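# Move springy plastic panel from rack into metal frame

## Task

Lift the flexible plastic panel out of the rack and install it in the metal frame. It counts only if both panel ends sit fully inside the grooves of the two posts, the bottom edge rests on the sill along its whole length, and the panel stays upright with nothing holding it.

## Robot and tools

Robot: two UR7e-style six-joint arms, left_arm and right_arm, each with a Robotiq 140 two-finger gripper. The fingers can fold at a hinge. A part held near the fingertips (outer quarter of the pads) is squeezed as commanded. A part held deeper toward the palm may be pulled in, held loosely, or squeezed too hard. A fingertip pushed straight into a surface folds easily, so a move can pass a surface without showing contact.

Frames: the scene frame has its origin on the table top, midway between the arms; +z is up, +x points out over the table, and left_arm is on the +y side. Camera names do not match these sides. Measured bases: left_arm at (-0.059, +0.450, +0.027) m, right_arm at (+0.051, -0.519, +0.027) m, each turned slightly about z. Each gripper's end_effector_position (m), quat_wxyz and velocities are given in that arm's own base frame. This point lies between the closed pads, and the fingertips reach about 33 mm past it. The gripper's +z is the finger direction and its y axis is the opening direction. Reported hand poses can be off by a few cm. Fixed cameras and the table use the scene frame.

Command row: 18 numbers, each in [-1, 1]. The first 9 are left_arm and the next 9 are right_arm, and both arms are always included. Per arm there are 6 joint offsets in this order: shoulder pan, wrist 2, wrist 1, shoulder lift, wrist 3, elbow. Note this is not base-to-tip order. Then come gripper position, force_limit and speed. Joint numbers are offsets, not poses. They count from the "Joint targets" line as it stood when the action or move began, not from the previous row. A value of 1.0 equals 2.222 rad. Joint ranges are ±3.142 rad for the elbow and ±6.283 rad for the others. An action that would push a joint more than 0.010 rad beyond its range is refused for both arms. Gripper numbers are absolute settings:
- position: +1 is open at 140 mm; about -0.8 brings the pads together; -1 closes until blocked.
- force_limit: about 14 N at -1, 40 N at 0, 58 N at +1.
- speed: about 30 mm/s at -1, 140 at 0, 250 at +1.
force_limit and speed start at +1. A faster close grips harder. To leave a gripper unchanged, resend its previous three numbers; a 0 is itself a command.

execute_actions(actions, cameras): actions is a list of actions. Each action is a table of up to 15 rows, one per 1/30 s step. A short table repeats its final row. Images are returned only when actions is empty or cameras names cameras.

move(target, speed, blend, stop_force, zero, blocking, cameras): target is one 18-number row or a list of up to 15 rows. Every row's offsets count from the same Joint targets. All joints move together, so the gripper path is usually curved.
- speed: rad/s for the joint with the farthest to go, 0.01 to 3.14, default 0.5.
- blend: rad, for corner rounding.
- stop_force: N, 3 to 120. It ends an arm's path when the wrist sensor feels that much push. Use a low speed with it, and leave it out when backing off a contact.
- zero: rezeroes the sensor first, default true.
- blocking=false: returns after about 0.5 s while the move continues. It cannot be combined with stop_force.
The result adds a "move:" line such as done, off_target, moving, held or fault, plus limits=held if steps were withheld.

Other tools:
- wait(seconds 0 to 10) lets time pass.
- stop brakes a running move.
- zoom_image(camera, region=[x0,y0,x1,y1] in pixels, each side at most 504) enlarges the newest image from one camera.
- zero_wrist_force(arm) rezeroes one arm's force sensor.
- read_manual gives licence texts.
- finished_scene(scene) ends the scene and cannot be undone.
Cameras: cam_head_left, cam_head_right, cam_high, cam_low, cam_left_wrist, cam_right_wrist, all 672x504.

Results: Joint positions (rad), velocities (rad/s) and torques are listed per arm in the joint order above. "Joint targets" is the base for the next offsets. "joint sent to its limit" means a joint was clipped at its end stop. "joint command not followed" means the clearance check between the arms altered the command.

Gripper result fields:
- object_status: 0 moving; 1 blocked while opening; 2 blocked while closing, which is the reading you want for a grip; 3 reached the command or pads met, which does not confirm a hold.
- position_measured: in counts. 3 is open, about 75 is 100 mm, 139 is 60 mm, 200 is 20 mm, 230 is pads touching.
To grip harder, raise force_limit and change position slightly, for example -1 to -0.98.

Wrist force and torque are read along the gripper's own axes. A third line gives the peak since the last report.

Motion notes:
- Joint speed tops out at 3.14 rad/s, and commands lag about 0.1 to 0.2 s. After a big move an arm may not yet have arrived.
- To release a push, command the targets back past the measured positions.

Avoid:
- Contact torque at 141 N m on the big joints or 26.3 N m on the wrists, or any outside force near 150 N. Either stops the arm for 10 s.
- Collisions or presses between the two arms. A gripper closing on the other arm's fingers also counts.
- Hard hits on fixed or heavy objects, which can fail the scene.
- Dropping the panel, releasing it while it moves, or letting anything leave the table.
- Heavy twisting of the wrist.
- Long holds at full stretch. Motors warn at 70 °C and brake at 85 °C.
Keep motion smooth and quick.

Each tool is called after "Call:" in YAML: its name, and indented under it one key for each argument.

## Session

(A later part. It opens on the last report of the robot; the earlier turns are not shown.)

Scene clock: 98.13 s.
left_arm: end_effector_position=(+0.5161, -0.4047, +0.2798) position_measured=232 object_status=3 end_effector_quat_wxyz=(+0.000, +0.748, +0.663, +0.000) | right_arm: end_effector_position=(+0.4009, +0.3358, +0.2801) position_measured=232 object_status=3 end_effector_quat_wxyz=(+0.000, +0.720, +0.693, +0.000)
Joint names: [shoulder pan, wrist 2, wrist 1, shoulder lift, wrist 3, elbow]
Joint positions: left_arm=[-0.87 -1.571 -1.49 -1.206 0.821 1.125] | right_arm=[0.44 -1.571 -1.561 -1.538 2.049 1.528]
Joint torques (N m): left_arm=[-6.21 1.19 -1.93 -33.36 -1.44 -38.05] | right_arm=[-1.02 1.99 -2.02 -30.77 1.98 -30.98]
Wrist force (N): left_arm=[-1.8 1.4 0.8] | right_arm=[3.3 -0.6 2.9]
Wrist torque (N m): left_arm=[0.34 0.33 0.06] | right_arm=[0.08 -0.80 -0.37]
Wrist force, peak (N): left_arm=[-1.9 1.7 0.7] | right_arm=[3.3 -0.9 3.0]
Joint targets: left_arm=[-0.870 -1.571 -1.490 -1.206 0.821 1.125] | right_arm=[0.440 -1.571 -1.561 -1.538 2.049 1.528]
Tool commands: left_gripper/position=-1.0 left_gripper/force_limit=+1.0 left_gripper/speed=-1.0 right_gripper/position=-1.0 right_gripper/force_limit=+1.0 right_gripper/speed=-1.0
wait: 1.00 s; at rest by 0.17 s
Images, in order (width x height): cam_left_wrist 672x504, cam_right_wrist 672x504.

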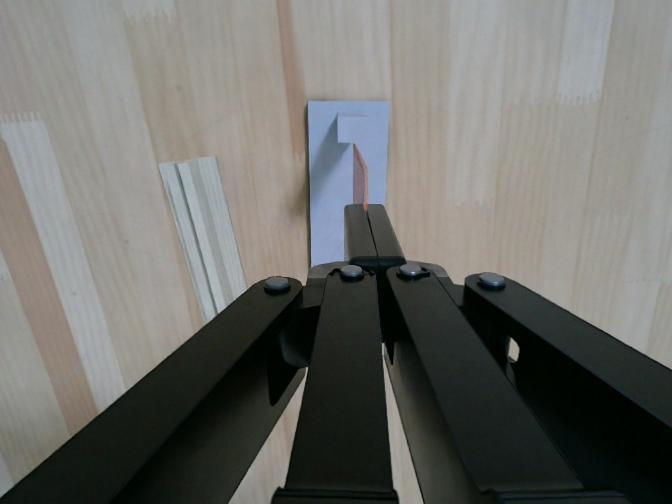

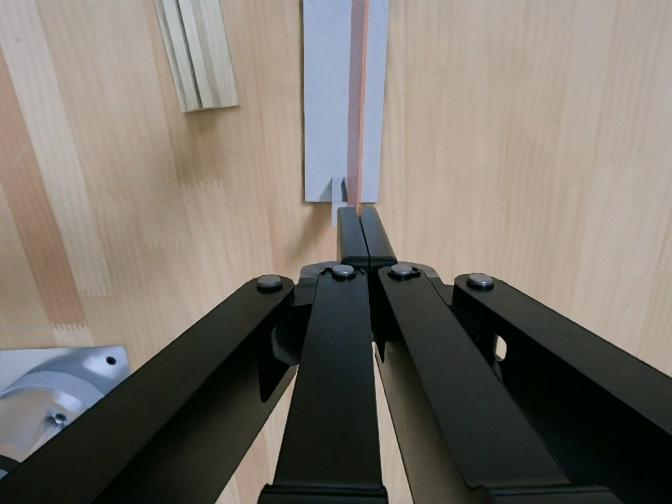

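Call:
move:
  target: [-0.005,0,-0.0014,-0.0034,0.0849,0.0049,-1,1,-1,0.0146,0,0.0004,0.0072,-0.0755,-0.0075,-1,1,-1]
  speed: 0.12
  cameras: ["cam_left_wrist","cam_right_wrist","cam_low"]

Call:
zoom_image:
  camera: "cam_left_wrist"
  region: [280, 100, 420, 240]

Call:
zoom_image:
  camera: "cam_right_wrist"
  region: [280, 140, 420, 280]

Call:
zoom_image:
  camera: "cam_low"
  region: [270, 150, 390, 275]

Scene clock: 110.80 s.
left_arm: end_effector_position=(+0.5097, -0.4081, +0.2797) position_measured=232 object_status=3 end_effector_quat_wxyz=(+0.000, +0.811, +0.586, +0.000) | right_arm: end_effector_position=(+0.3958, +0.3517, +0.2801) position_measured=232 object_status=3 end_effector_quat_wxyz=(+0.000, +0.648, +0.762, +0.000)
Joint names: [shoulder pan, wrist 2, wrist 1, shoulder lift, wrist 3, elbow]
Joint positions: left_arm=[-0.881 -1.571 -1.493 -1.213 1.01 1.136] | right_arm=[0.472 -1.571 -1.56 -1.522 1.881 1.512]
Joint torques (N m): left_arm=[-19.64 -6.4 -8.53 -57.22 0.71 -16.05] | right_arm=[19.96 8.02 -5.86 -20.7 -1.92 -43.42]
Wrist force (N): left_arm=[22.6 -2.1 0.9] | right_arm=[-17.9 -5.3 2.5]
Wrist torque (N m): left_arm=[0.53 0.48 0.26] | right_arm=[0.27 -1.58 -0.55]
Wrist force, peak (N): left_arm=[23.0 -1.1 0.3] | right_arm=[-18.3 -4.6 3.1]
Joint targets: left_arm=[-0.881 -1.571 -1.493 -1.213 1.010 1.136] | right_arm=[0.472 -1.571 -1.560 -1.522 1.881 1.512]
move: done
Images, in order (width x height): cam_low 672x504, cam_left_wrist 672x504, cam_right_wrist 672x504.

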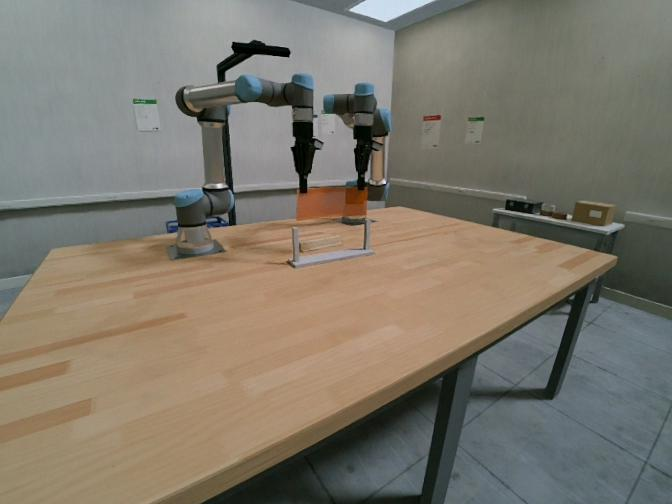

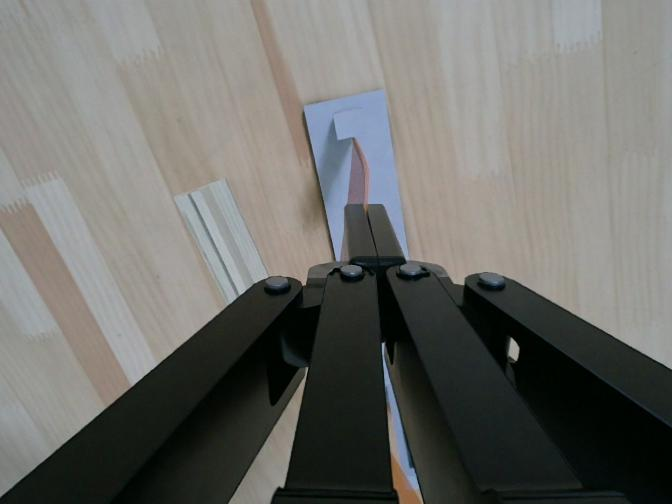

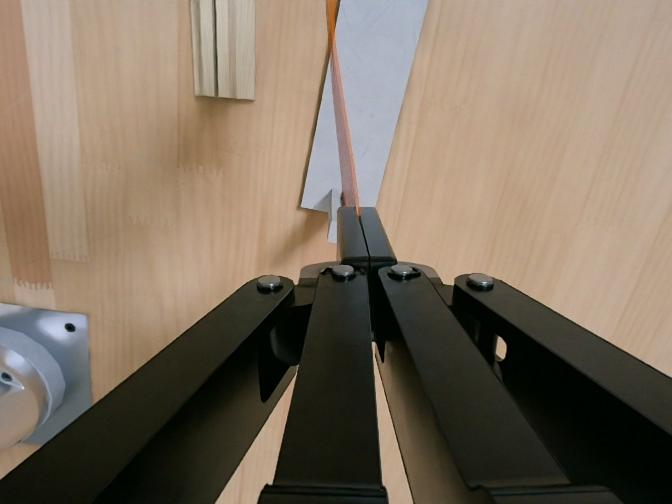

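Scaled by 3.600 from the camera's 672x504 image, which has a finer 960x720 frame.

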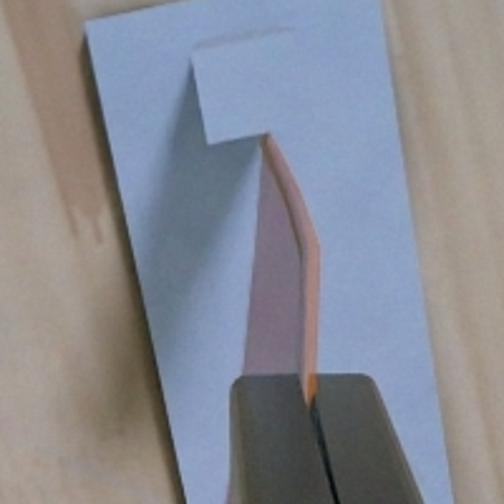

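Scaled by 3.600 from the camera's 672x504 image, which has a finer 960x720 frame.

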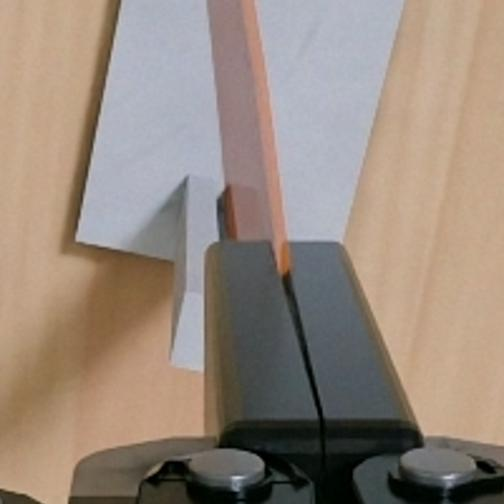

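Scaled by 4.032 from the camera's 672x504 image, which has a finer 960x720 frame.

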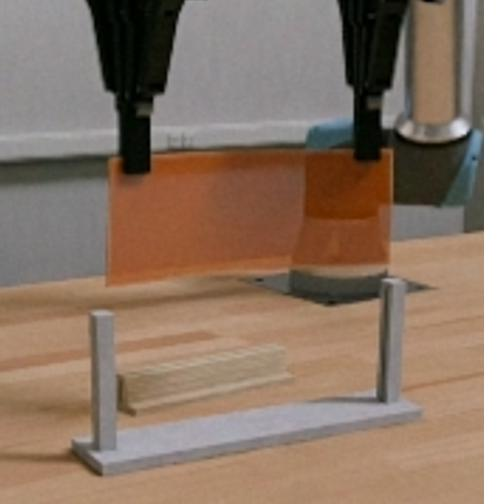

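Call:
move:
  target:
    - [-0.0023,0,0.001,0.0026,-0.0023,-0.0035,-1,1,-1,0.0024,0,0.0007,0.0024,0.0024,-0.0031,-1,1,-1]
    - [-0.0023,0,-0.0353,0.003,-0.0023,0.0331,-1,1,-1,0.0024,0,-0.0367,0.0053,0.0024,0.0312,-1,1,-1]
  speed: [0.03,0.15]
  blend: 0.004
  cameras: ["cam_left_wrist","cam_right_wrist","cam_low","cam_head_left"]

Call:
zoom_image:
  camera: "cam_left_wrist"
  region: [280, 80, 420, 220]

Call:
zoom_image:
  camera: "cam_low"
  region: [270, 170, 390, 275]

Call:
zoom_image:
  camera: "cam_head_left"
  region: [300, 200, 450, 310]

Scene clock: 116.47 s.
left_arm: end_effector_position=(+0.5097, -0.4133, +0.2472) position_measured=232 object_status=3 end_effector_quat_wxyz=(-0.001, +0.811, +0.585, +0.000) | right_arm: end_effector_position=(+0.3976, +0.3558, +0.2482) position_measured=232 object_status=3 end_effector_quat_wxyz=(+0.000, +0.648, +0.762, +0.000)
Joint names: [shoulder pan, wrist 2, wrist 1, shoulder lift, wrist 3, elbow]
Joint positions: left_arm=[-0.886 -1.571 -1.571 -1.207 1.005 1.21] | right_arm=[0.477 -1.571 -1.641 -1.511 1.886 1.581]
Joint torques (N m): left_arm=[-20.55 -6.47 -8.94 -32.85 -1.92 -19.3] | right_arm=[17.9 6.47 -9.71 -21.2 2.4 -19.88]
Wrist force (N): left_arm=[25.2 -2.5 0.6] | right_arm=[-19.1 -5.4 2.3]
Wrist torque (N m): left_arm=[0.60 0.60 0.51] | right_arm=[0.34 -1.69 -0.87]
Wrist force, peak (N): left_arm=[25.3 -2.4 0.1] | right_arm=[-20.4 -5.8 3.1]
Joint targets: left_arm=[-0.886 -1.571 -1.571 -1.207 1.005 1.210] | right_arm=[0.477 -1.571 -1.641 -1.511 1.886 1.581]
move: done; blend cut to 0.0039 rad at target 1
Images, in order (width x height): cam_head_left 672x504, cam_low 672x504, cam_left_wrist 672x504, cam_right_wrist 672x504.

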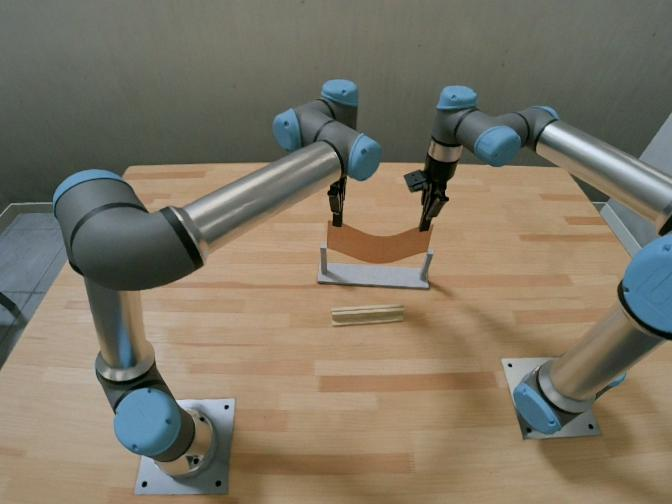

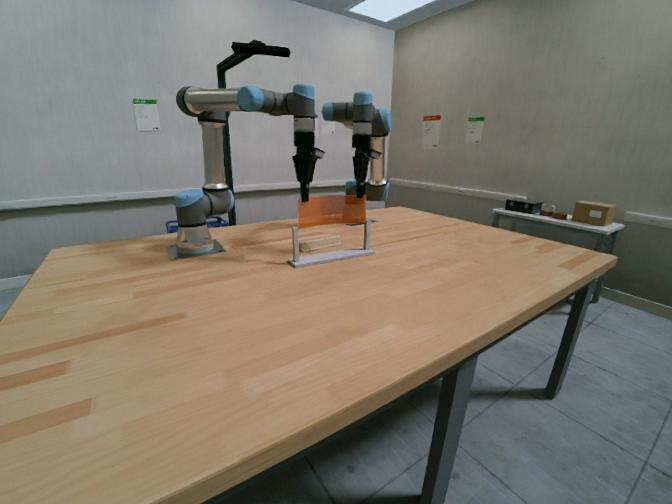

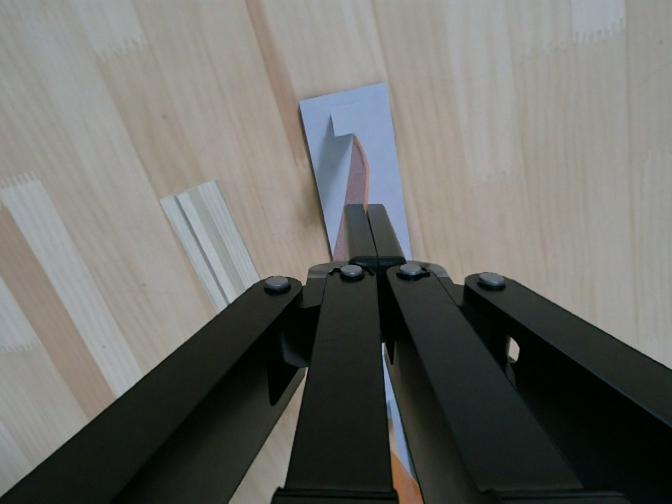

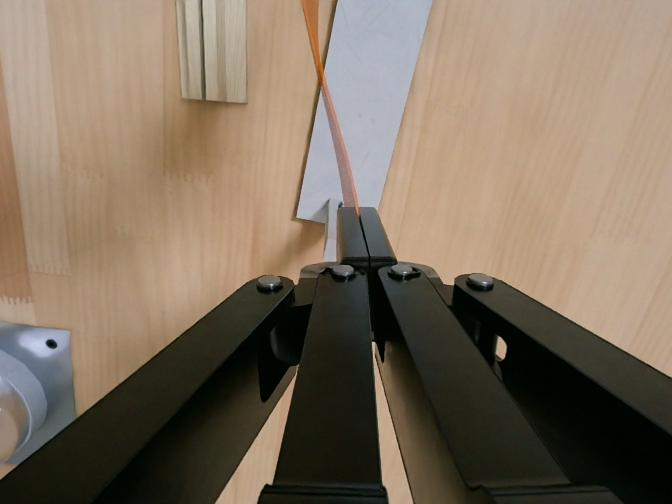

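Scaled by 3.600 from the camera's 672x504 image, which has a finer 960x720 frame.

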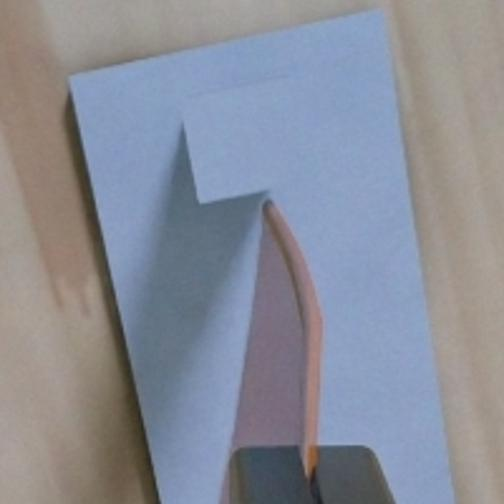

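Scaled by 4.200 from the camera's 672x504 image, which has a finer 960x720 frame.

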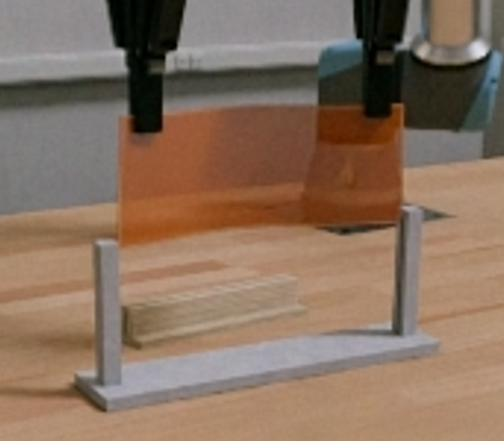

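Scaled by 3.360 from the camera's 672x504 image, which has a finer 960x720 frame.

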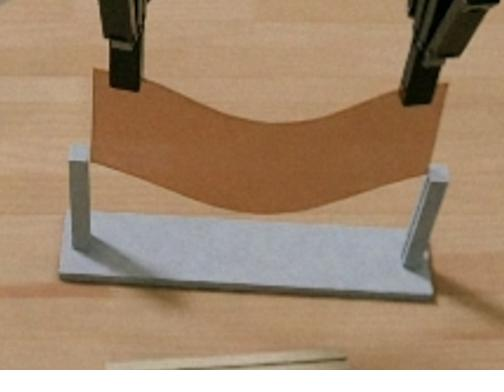

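Call:
move:
  target:
    - [-0.0008,0,0.0003,0.0009,-0.0008,-0.0012,-1,1,-1,0.0014,0,0.0004,0.0014,0.0014,-0.0018,-1,1,-1]
    - [-0.0007,0,-0.0654,0.0049,-0.0008,0.0593,-1,1,-1,0.0017,0,-0.0666,0.0107,0.0016,0.0559,-1,1,-1]
  speed: [0.03,0.1]
  stop_force: 10
  cameras: ["cam_left_wrist","cam_right_wrist","cam_low","cam_head_left"]

Call:
zoom_image:
  camera: "cam_low"
  region: [270, 170, 390, 275]

Call:
zoom_image:
  camera: "cam_head_left"
  region: [300, 200, 450, 310]

Scene clock: 126.67 s.
left_arm: end_effector_position=(+0.5096, -0.4148, +0.1899) position_measured=232 object_status=3 end_effector_quat_wxyz=(+0.000, +0.811, +0.585, +0.000) | right_arm: end_effector_position=(+0.3978, +0.3580, +0.1900) position_measured=232 object_status=3 end_effector_quat_wxyz=(+0.000, +0.647, +0.762, +0.000)
Joint names: [shoulder pan, wrist 2, wrist 1, shoulder lift, wrist 3, elbow]
Joint positions: left_arm=[-0.888 -1.571 -1.717 -1.196 1.003 1.342] | right_arm=[0.481 -1.571 -1.789 -1.487 1.89 1.705]
Joint torques (N m): left_arm=[-4.42 -6.27 -9.4 -33.6 -1.87 -18.8] | right_arm=[20.85 8.78 -9.75 -22.63 2.53 -17.92]
Wrist force (N): left_arm=[25.8 -2.5 1.0] | right_arm=[-21.4 -5.9 2.7]
Wrist torque (N m): left_arm=[0.64 0.64 0.57] | right_arm=[0.34 -1.66 -0.91]
Wrist force, peak (N): left_arm=[26.4 -2.6 0.3] | right_arm=[-21.3 -6.3 2.6]
Joint targets: left_arm=[-0.888 -1.571 -1.717 -1.196 1.003 1.342] | right_arm=[0.481 -1.571 -1.789 -1.487 1.890 1.705]
move: done
Images, in order (width x height): cam_head_left 672x504, cam_low 672x504, cam_left_wrist 672x504, cam_right_wrist 672x504.

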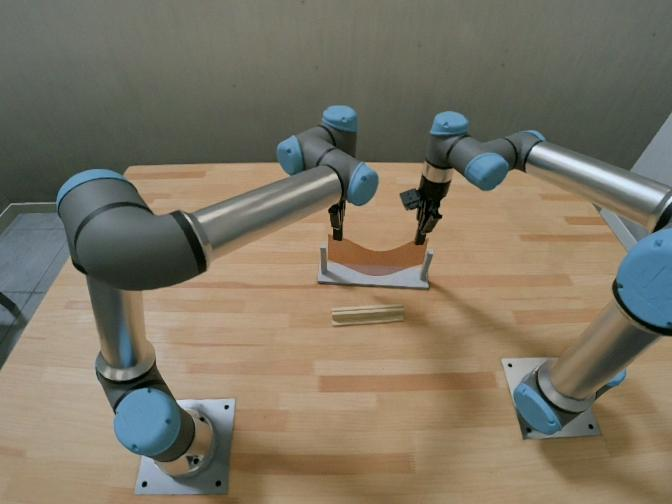

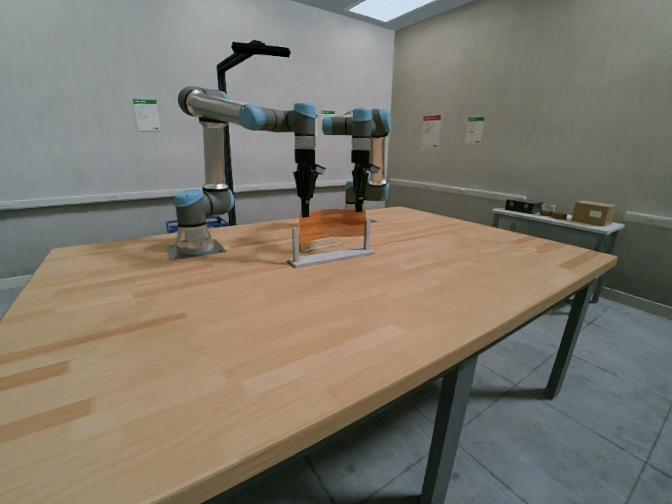

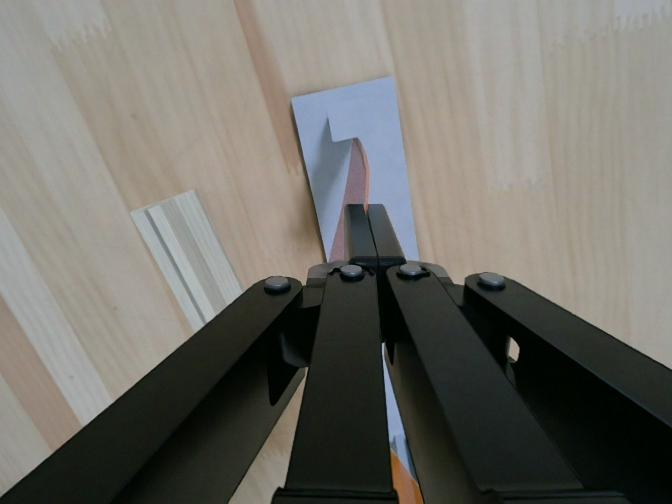

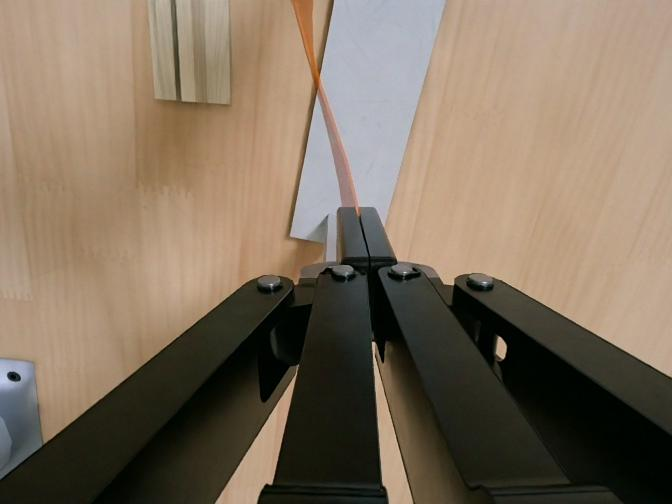

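Scaled by 4.200 from the camera's 672x504 image, which has a finer 960x720 frame.

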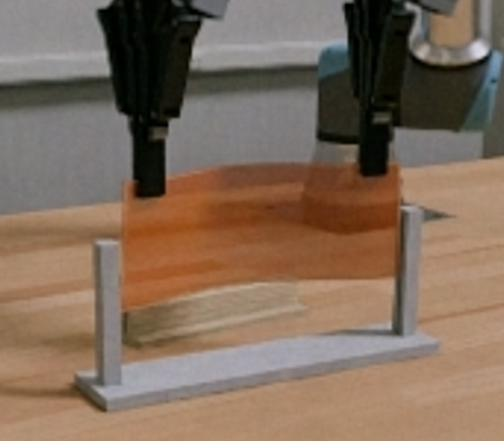

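Scaled by 3.360 from the camera's 672x504 image, which has a finer 960x720 frame.

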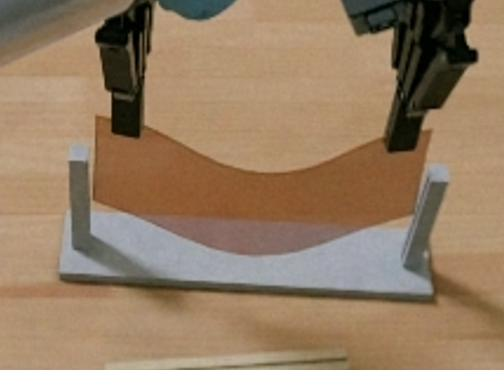

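Call:
move:
  target: [0,0,-0.0594,0.0125,0,0.0469,-1,1,-1,0,0,-0.0641,0.0171,0,0.047,-1,1,-1]
  speed: 0.1
  stop_force: 10

Call:
move:
  target: [0,0,-0.0184,0.0056,0,0.0129,-1,1,-1,0,0,-0.0191,0.0061,0,0.0129,-1,1,-1]
  speed: 0.03
  stop_force: 5
  cameras: ["cam_left_wrist","cam_right_wrist","cam_low","cam_head_left"]

Call:
zoom_image:
  camera: "cam_low"
  region: [270, 170, 390, 275]

Call:
zoom_image:
  camera: "cam_head_left"
  region: [300, 200, 450, 310]

Call:
zoom_image:
  camera: "cam_left_wrist"
  region: [280, 80, 420, 220]

Call:
zoom_image:
  camera: "cam_right_wrist"
  region: [280, 140, 400, 260]

Scene clock: 134.43 s.
left_arm: end_effector_position=(+0.5097, -0.4149, +0.1349) position_measured=232 object_status=3 end_effector_quat_wxyz=(+0.000, +0.811, +0.585, +0.000) | right_arm: end_effector_position=(+0.3979, +0.3581, +0.1348) position_measured=232 object_status=3 end_effector_quat_wxyz=(+0.000, +0.647, +0.762, +0.000)
Joint names: [shoulder pan, wrist 2, wrist 1, shoulder lift, wrist 3, elbow]
Joint positions: left_arm=[-0.888 -1.571 -1.849 -1.168 1.003 1.446] | right_arm=[0.481 -1.571 -1.932 -1.449 1.89 1.809]
Joint torques (N m): left_arm=[-4.65 -6.31 -9.27 -35.67 -1.47 -19.92] | right_arm=[20.25 8.8 -9.82 -24.26 2.45 -17.7]
Wrist force (N): left_arm=[25.8 -2.7 1.2] | right_arm=[-20.9 -6.0 2.5]
Wrist torque (N m): left_arm=[0.59 0.67 0.60] | right_arm=[0.33 -1.76 -0.92]
Wrist force, peak (N): left_arm=[26.2 -2.6 0.7] | right_arm=[-21.2 -6.2 2.7]
Joint targets: left_arm=[-0.888 -1.571 -1.849 -1.168 1.003 1.446] | right_arm=[0.481 -1.571 -1.932 -1.449 1.890 1.809]
move: done

Scene clock: 136.53 s.
left_arm: end_effector_position=(+0.5097, -0.4149, +0.1277) position_measured=232 object_status=3 end_effector_quat_wxyz=(+0.000, +0.811, +0.585, +0.000) | right_arm: end_effector_position=(+0.3978, +0.3580, +0.1245) position_measured=232 object_status=3 end_effector_quat_wxyz=(+0.000, +0.647, +0.762, +0.000)
Joint names: [shoulder pan, wrist 2, wrist 1, shoulder lift, wrist 3, elbow]
Joint positions: left_arm=[-0.888 -1.571 -1.866 -1.163 1.003 1.458] | right_arm=[0.481 -1.571 -1.959 -1.44 1.89 1.828]
Joint torques (N m): left_arm=[-9.82 -6.34 -6.12 -56.12 -1.19 -42.3] | right_arm=[19.94 8.72 -6.08 -34.91 2.45 -42.08]
Wrist force (N): left_arm=[25.9 -1.7 -5.1] | right_arm=[-22.6 -5.6 -2.6]
Wrist torque (N m): left_arm=[0.56 0.59 0.59] | right_arm=[0.40 -1.58 -0.93]
Wrist force, peak (N): left_arm=[28.3 -1.2 -7.2] | right_arm=[-23.5 -5.1 -4.8]
Joint targets: left_arm=[-0.888 -1.571 -1.866 -1.163 1.003 1.458] | right_arm=[0.481 -1.571 -1.959 -1.440 1.890 1.828]
move: contact (left_arm, right_arm); left_arm: the wrist 1 is farthest, 0.024 rad from its target; right_arm: the wrist 1 is farthest, 0.015 rad from its target
Images, in order (width x height): cam_head_left 672x504, cam_low 672x504, cam_left_wrist 672x504, cam_right_wrist 672x504.

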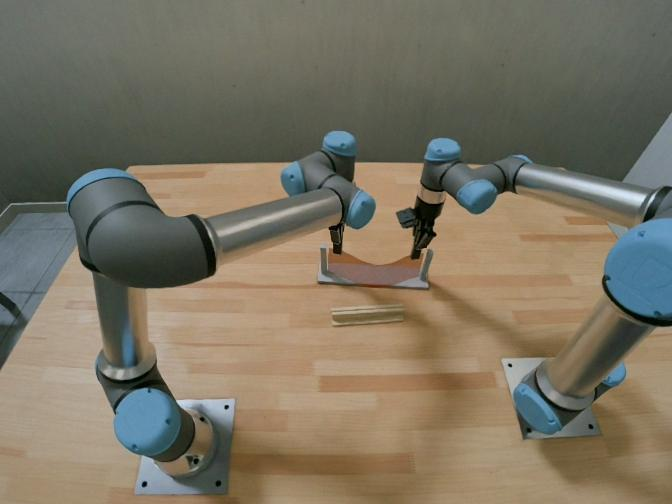

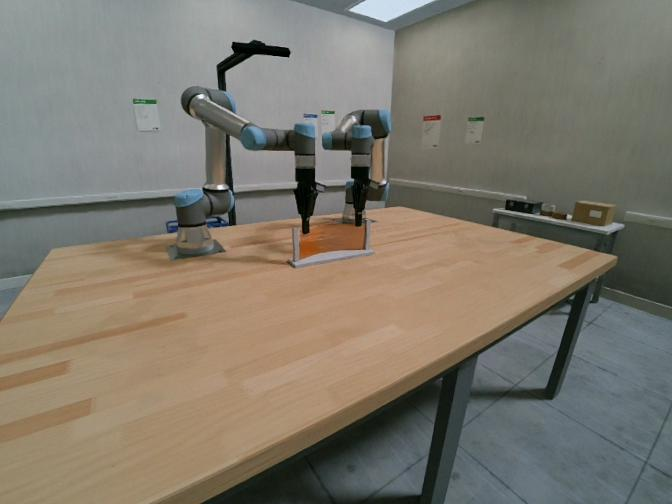

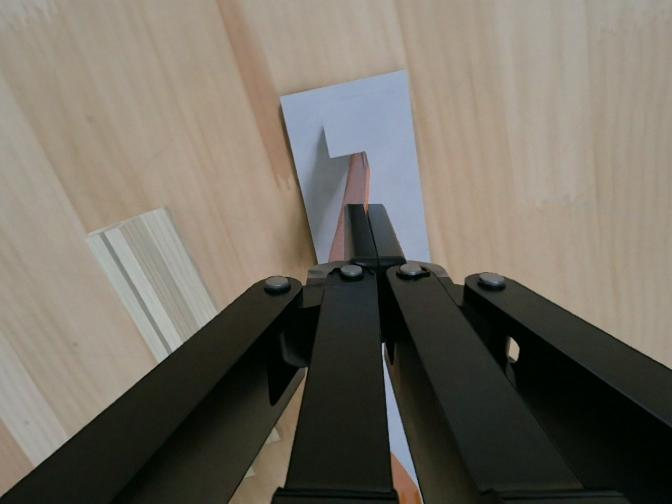

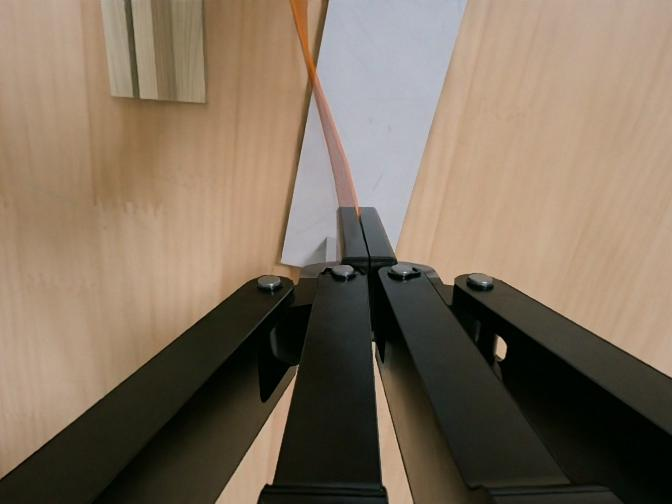

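Scaled by 4.200 from the camera's 672x504 image, which has a finer 960x720 frame.

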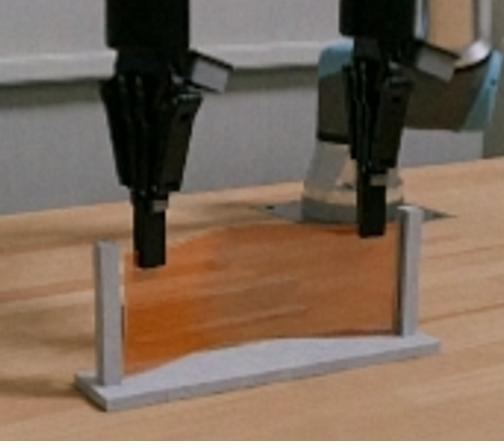

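Scaled by 3.360 from the camera's 672x504 image, which has a finer 960x720 frame.

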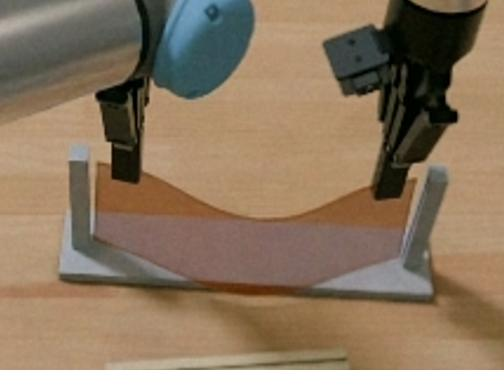

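Scaled by 3.600 from the camera's 672x504 image, which has a finer 960x720 frame.

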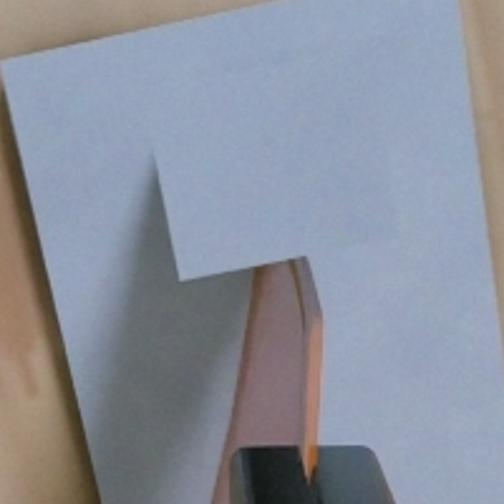

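Scaled by 4.200 from the camera's 672x504 image, which has a finer 960x720 frame.

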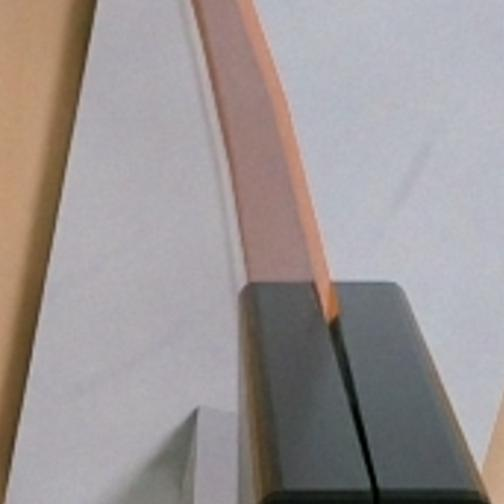

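Call:
move:
  target:
    - [0,0,0.0022,-0.0007,0,-0.0015,-1,1,-1,0,0,0.0022,-0.0007,0,-0.0015,-1,1,-1]
    - [0.004,0,0.0022,-0.002,-0.0411,-0.0001,-1,1,-1,-0.0032,0,0.0028,-0.003,0.0417,0.0003,-1,1,-1]
  speed: [0.03,0.08]
  blend: 0.002
  cameras: ["cam_left_wrist","cam_right_wrist","cam_low","cam_head_left"]

Call:
zoom_image:
  camera: "cam_low"
  region: [270, 190, 390, 275]

Call:
zoom_image:
  camera: "cam_head_left"
  region: [300, 200, 450, 310]

Call:
zoom_image:
  camera: "cam_left_wrist"
  region: [280, 100, 400, 220]

Call:
zoom_image:
  camera: "cam_right_wrist"
  region: [280, 160, 400, 280]

Scene clock: 145.97 s.
left_arm: end_effector_position=(+0.5126, -0.4095, +0.1302) position_measured=232 object_status=3 end_effector_quat_wxyz=(+0.000, +0.780, +0.625, +0.000) | right_arm: end_effector_position=(+0.3986, +0.3543, +0.1270) position_measured=232 object_status=3 end_effector_quat_wxyz=(+0.000, +0.685, +0.729, +0.000)
Joint names: [shoulder pan, wrist 2, wrist 1, shoulder lift, wrist 3, elbow]
Joint positions: left_arm=[-0.879 -1.571 -1.861 -1.167 0.912 1.457] | right_arm=[0.474 -1.571 -1.953 -1.447 1.982 1.829]
Joint torques (N m): left_arm=[1.65 -5.87 -6.7 -60.38 -1.92 -17.22] | right_arm=[-1.5 7.95 -6.49 -35.19 2.53 -15.92]
Wrist force (N): left_arm=[19.1 -1.5 2.3] | right_arm=[-23.8 -3.7 -0.3]
Wrist torque (N m): left_arm=[0.45 0.35 0.57] | right_arm=[0.33 -1.61 -0.86]
Wrist force, peak (N): left_arm=[26.1 -1.7 -5.0] | right_arm=[-24.0 -3.7 -0.9]
Joint targets: left_arm=[-0.879 -1.571 -1.861 -1.167 0.912 1.457] | right_arm=[0.474 -1.571 -1.953 -1.447 1.982 1.829]
move: done
Images, in order (width x height): cam_head_left 672x504, cam_low 672x504, cam_left_wrist 672x504, cam_right_wrist 672x504.

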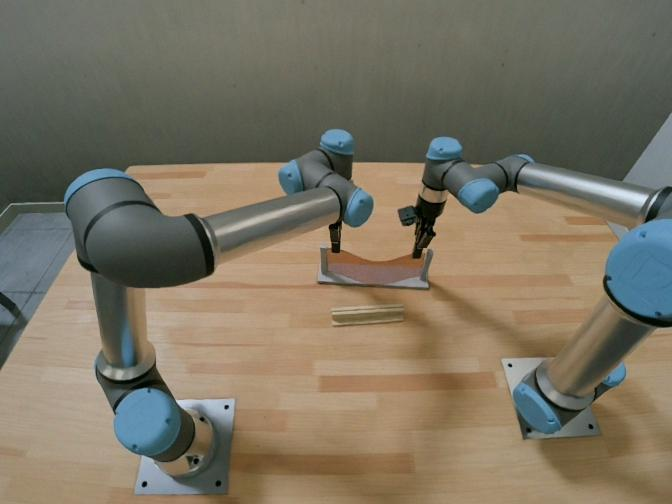

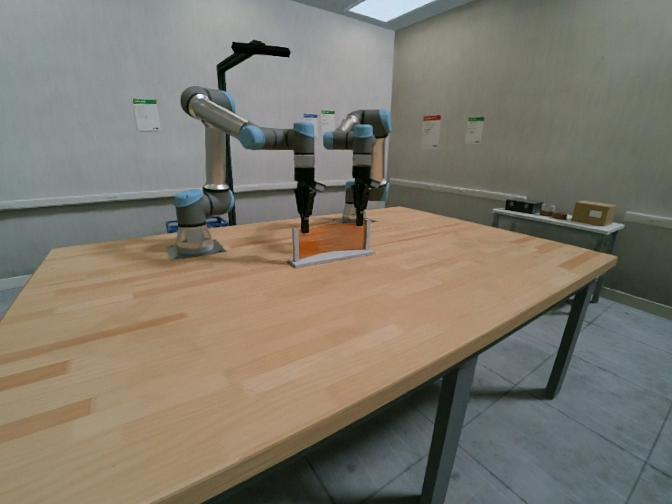

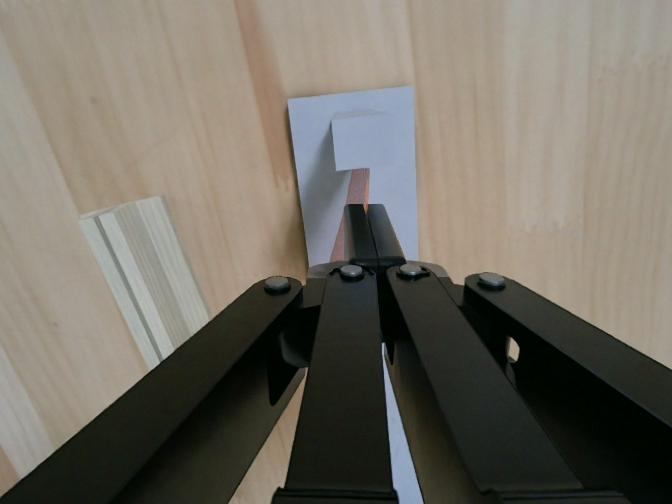

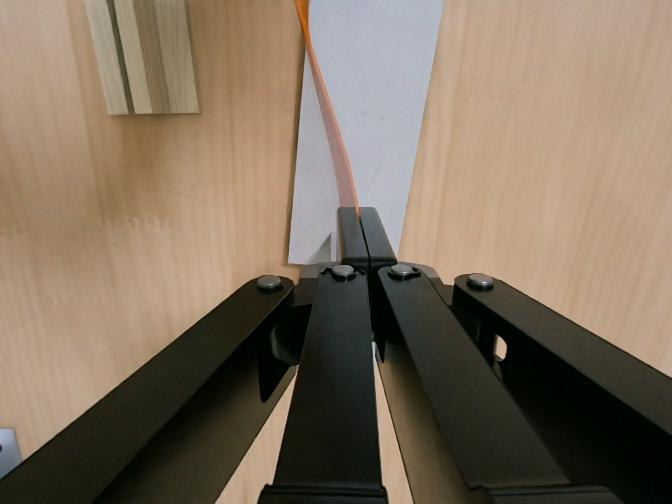

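Scaled by 4.200 from the camera's 672x504 image, which has a finer 960x720 frame.

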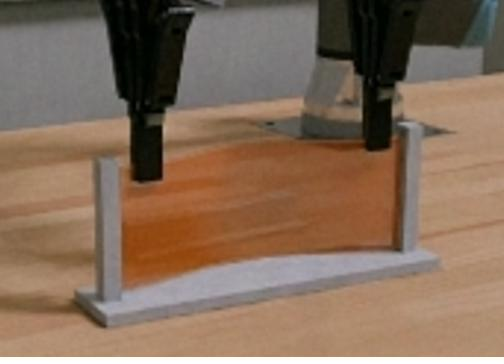

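Scaled by 3.360 from the camera's 672x504 image, which has a finer 960x720 frame.

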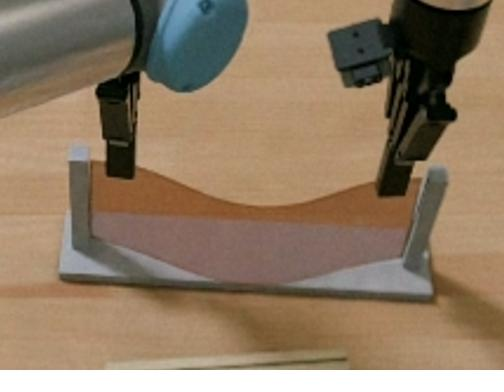

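Scaled by 4.200 from the camera's 672x504 image, which has a finer 960x720 frame.

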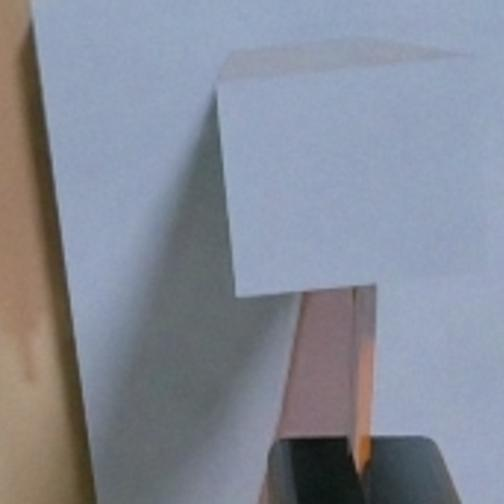

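Scaled by 4.200 from the camera's 672x504 image, which has a finer 960x720 frame.

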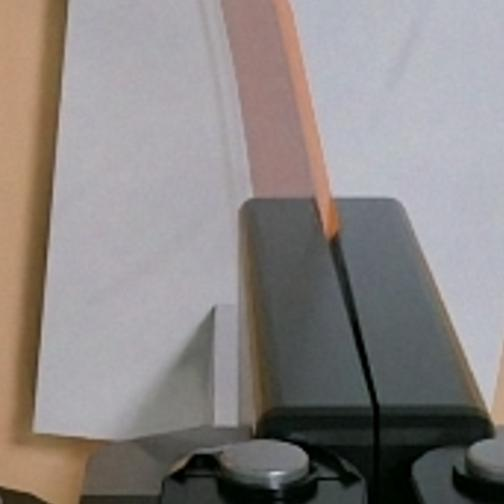

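Call:
move:
  target: [0.0045,0,-0.0015,-0.0039,0.0045,0.0054,-1,1,-1,0,0,0,0,0,0,-1,1,-1]
  speed: 0.012
  stop_force: 18
  cameras: ["cam_left_wrist","cam_right_wrist","cam_low"]

Call:
zoom_image:
  camera: "cam_left_wrist"
  region: [280, 100, 400, 220]

Call:
zoom_image:
  camera: "cam_low"
  region: [270, 190, 390, 275]

Scene clock: 151.63 s.
left_arm: end_effector_position=(+0.5131, -0.4070, +0.1303) position_measured=232 object_status=3 end_effector_quat_wxyz=(+0.000, +0.780, +0.625, +0.000) | right_arm: end_effector_position=(+0.3986, +0.3543, +0.1270) position_measured=232 object_status=3 end_effector_quat_wxyz=(+0.000, +0.685, +0.729, +0.000)
Joint names: [shoulder pan, wrist 2, wrist 1, shoulder lift, wrist 3, elbow]
Joint positions: left_arm=[-0.876 -1.571 -1.862 -1.17 0.915 1.461] | right_arm=[0.474 -1.571 -1.953 -1.447 1.982 1.829]
Joint torques (N m): left_arm=[-6.21 1.84 -3.4 -34.18 -1.9 -39.64] | right_arm=[-1.21 5.76 -6.46 -31.89 2.45 -16.76]
Wrist force (N): left_arm=[1.5 -2.8 0.5] | right_arm=[-23.5 -3.6 -2.4]
Wrist torque (N m): left_arm=[0.52 0.30 0.49] | right_arm=[0.31 -1.53 -0.84]
Wrist force, peak (N): left_arm=[19.4 -1.5 1.8] | right_arm=[-24.1 -3.9 -0.6]
Joint targets: left_arm=[-0.876 -1.571 -1.862 -1.170 0.915 1.461] | right_arm=[0.474 -1.571 -1.953 -1.447 1.982 1.829]
move: contact (left_arm)
Images, in order (width x height): cam_low 672x504, cam_left_wrist 672x504, cam_right_wrist 672x504.

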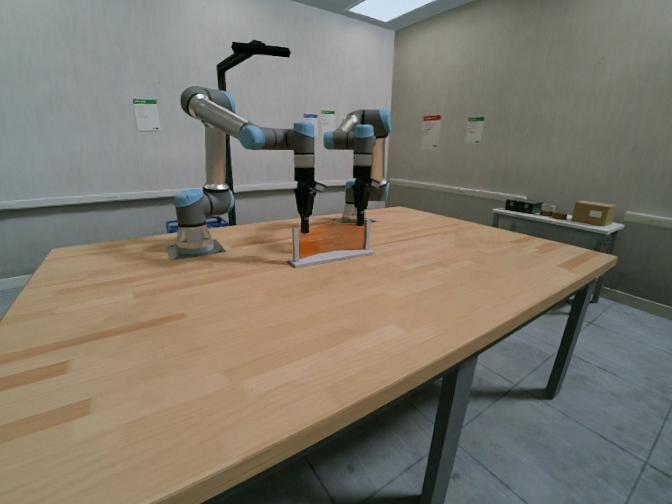

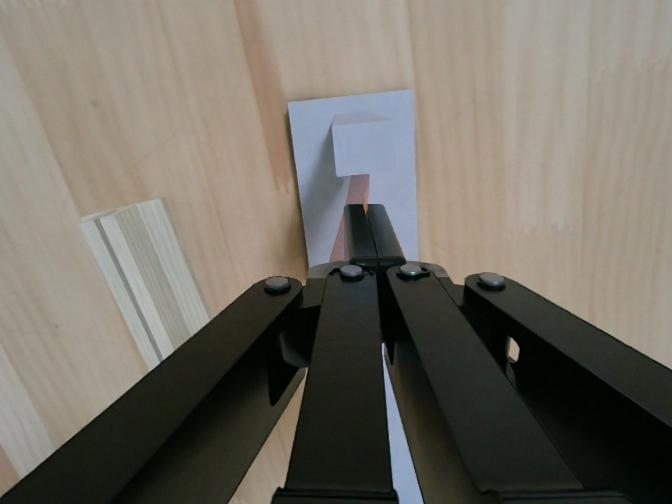

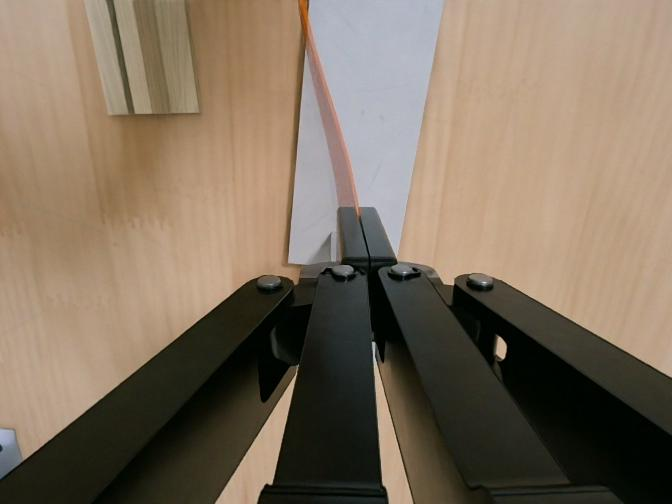

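Scaled by 4.200 from the camera's 672x504 image, which has a finer 960x720 frame.

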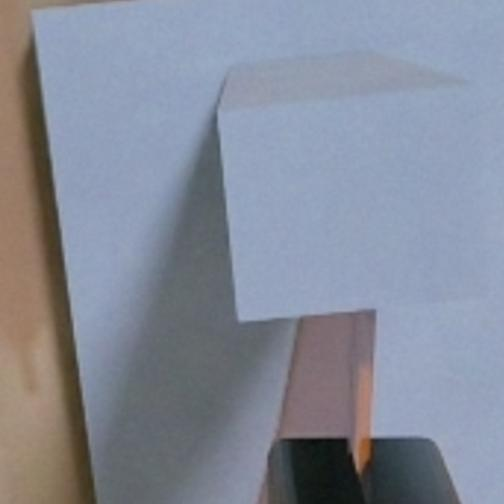

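Scaled by 4.200 from the camera's 672x504 image, which has a finer 960x720 frame.

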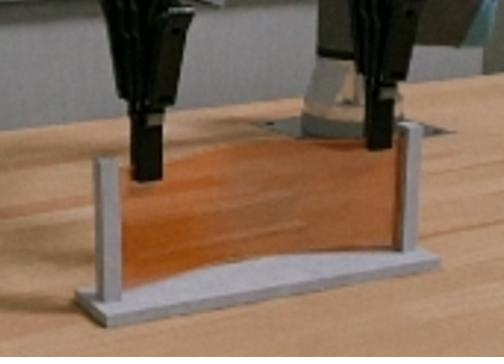

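Call:
move:
  target: [-0.0011,0,-0.0001,-0.0004,-0.0011,0.0005,-1,1,-1,0,0,0,0,0,0,-1,1,-1]
  speed: 0.02

Call:
move:
  target: [-0.0005,0,-0.0003,-0.0009,-0.0005,0.0012,-1,1,-1,0,0,0,0,0,0,-1,1,-1]
  speed: 0.02

Call:
move:
  target: [-0.0005,0,-0.0003,-0.0009,-0.0005,0.0012,-1,1,-1,0,0,0,0,0,0,-1,1,-1]
  speed: 0.02

Scene clock: 154.90 s.
left_arm: end_effector_position=(+0.5120, -0.4078, +0.1303) position_measured=232 object_status=3 end_effector_quat_wxyz=(+0.000, +0.780, +0.625, +0.000) | right_arm: end_effector_position=(+0.3986, +0.3543, +0.1270) position_measured=232 object_status=3 end_effector_quat_wxyz=(+0.000, +0.685, +0.729, +0.000)
Joint names: [shoulder pan, wrist 2, wrist 1, shoulder lift, wrist 3, elbow]
Joint positions: left_arm=[-0.878 -1.571 -1.862 -1.171 0.913 1.462] | right_arm=[0.474 -1.571 -1.953 -1.447 1.982 1.829]
Joint torques (N m): left_arm=[-11.93 -1.54 -6.42 -60.49 -1.94 -15.44] | right_arm=[-0.02 5.37 -6.44 -25.24 2.34 -16.63]
Wrist force (N): left_arm=[13.2 -1.0 1.8] | right_arm=[-23.5 -3.7 -1.3]
Wrist torque (N m): left_arm=[0.45 0.19 0.60] | right_arm=[0.32 -1.56 -0.85]
Wrist force, peak (N): left_arm=[13.2 -1.0 1.8] | right_arm=[-23.9 -3.6 -2.3]
Joint targets: left_arm=[-0.878 -1.571 -1.862 -1.171 0.913 1.462] | right_arm=[0.474 -1.571 -1.953 -1.447 1.982 1.829]
move: done

Scene clock: 155.60 s.
left_arm: end_effector_position=(+0.5109, -0.4079, +0.1304) position_measured=232 object_status=3 end_effector_quat_wxyz=(+0.000, +0.780, +0.625, +0.000) | right_arm: end_effector_position=(+0.3986, +0.3543, +0.1270) position_measured=232 object_status=3 end_effector_quat_wxyz=(+0.000, +0.685, +0.729, +0.000)
Joint names: [shoulder pan, wrist 2, wrist 1, shoulder lift, wrist 3, elbow]
Joint positions: left_arm=[-0.879 -1.571 -1.863 -1.173 0.912 1.465] | right_arm=[0.474 -1.571 -1.953 -1.447 1.982 1.829]
Joint torques (N m): left_arm=[-14.71 -3.75 -7.24 -59.27 -1.9 -15.99] | right_arm=[0.16 5.29 -6.54 -24.86 2.32 -16.73]
Wrist force (N): left_arm=[15.4 -0.3 2.3] | right_arm=[-23.5 -3.7 -1.5]
Wrist torque (N m): left_arm=[0.47 0.16 0.60] | right_arm=[0.29 -1.53 -0.85]
Wrist force, peak (N): left_arm=[15.4 -0.3 2.3] | right_arm=[-23.6 -3.7 -1.7]
Joint targets: left_arm=[-0.879 -1.571 -1.863 -1.173 0.912 1.465] | right_arm=[0.474 -1.571 -1.953 -1.447 1.982 1.829]
move: done

Scene clock: 156.30 s.
left_arm: end_effector_position=(+0.5099, -0.4078, +0.1305) position_measured=232 object_status=3 end_effector_quat_wxyz=(+0.000, +0.780, +0.625, +0.000) | right_arm: end_effector_position=(+0.3986, +0.3543, +0.1270) position_measured=232 object_status=3 end_effector_quat_wxyz=(+0.000, +0.685, +0.729, +0.000)
Joint names: [shoulder pan, wrist 2, wrist 1, shoulder lift, wrist 3, elbow]
Joint positions: left_arm=[-0.88 -1.571 -1.863 -1.175 0.91 1.467] | right_arm=[0.474 -1.571 -1.953 -1.447 1.982 1.829]
Joint torques (N m): left_arm=[-15.22 -3.71 -7.43 -60.32 -1.82 -17.34] | right_arm=[0.35 5.39 -6.4 -25.16 2.26 -16.97]
Wrist force (N): left_arm=[16.5 0.0 3.2] | right_arm=[-23.6 -3.6 -1.5]
Wrist torque (N m): left_arm=[0.48 0.21 0.59] | right_arm=[0.30 -1.52 -0.85]
Wrist force, peak (N): left_arm=[16.6 -0.5 3.1] | right_arm=[-23.6 -3.6 -1.3]
Joint targets: left_arm=[-0.880 -1.571 -1.863 -1.175 0.910 1.468] | right_arm=[0.474 -1.571 -1.953 -1.447 1.982 1.829]
move: done


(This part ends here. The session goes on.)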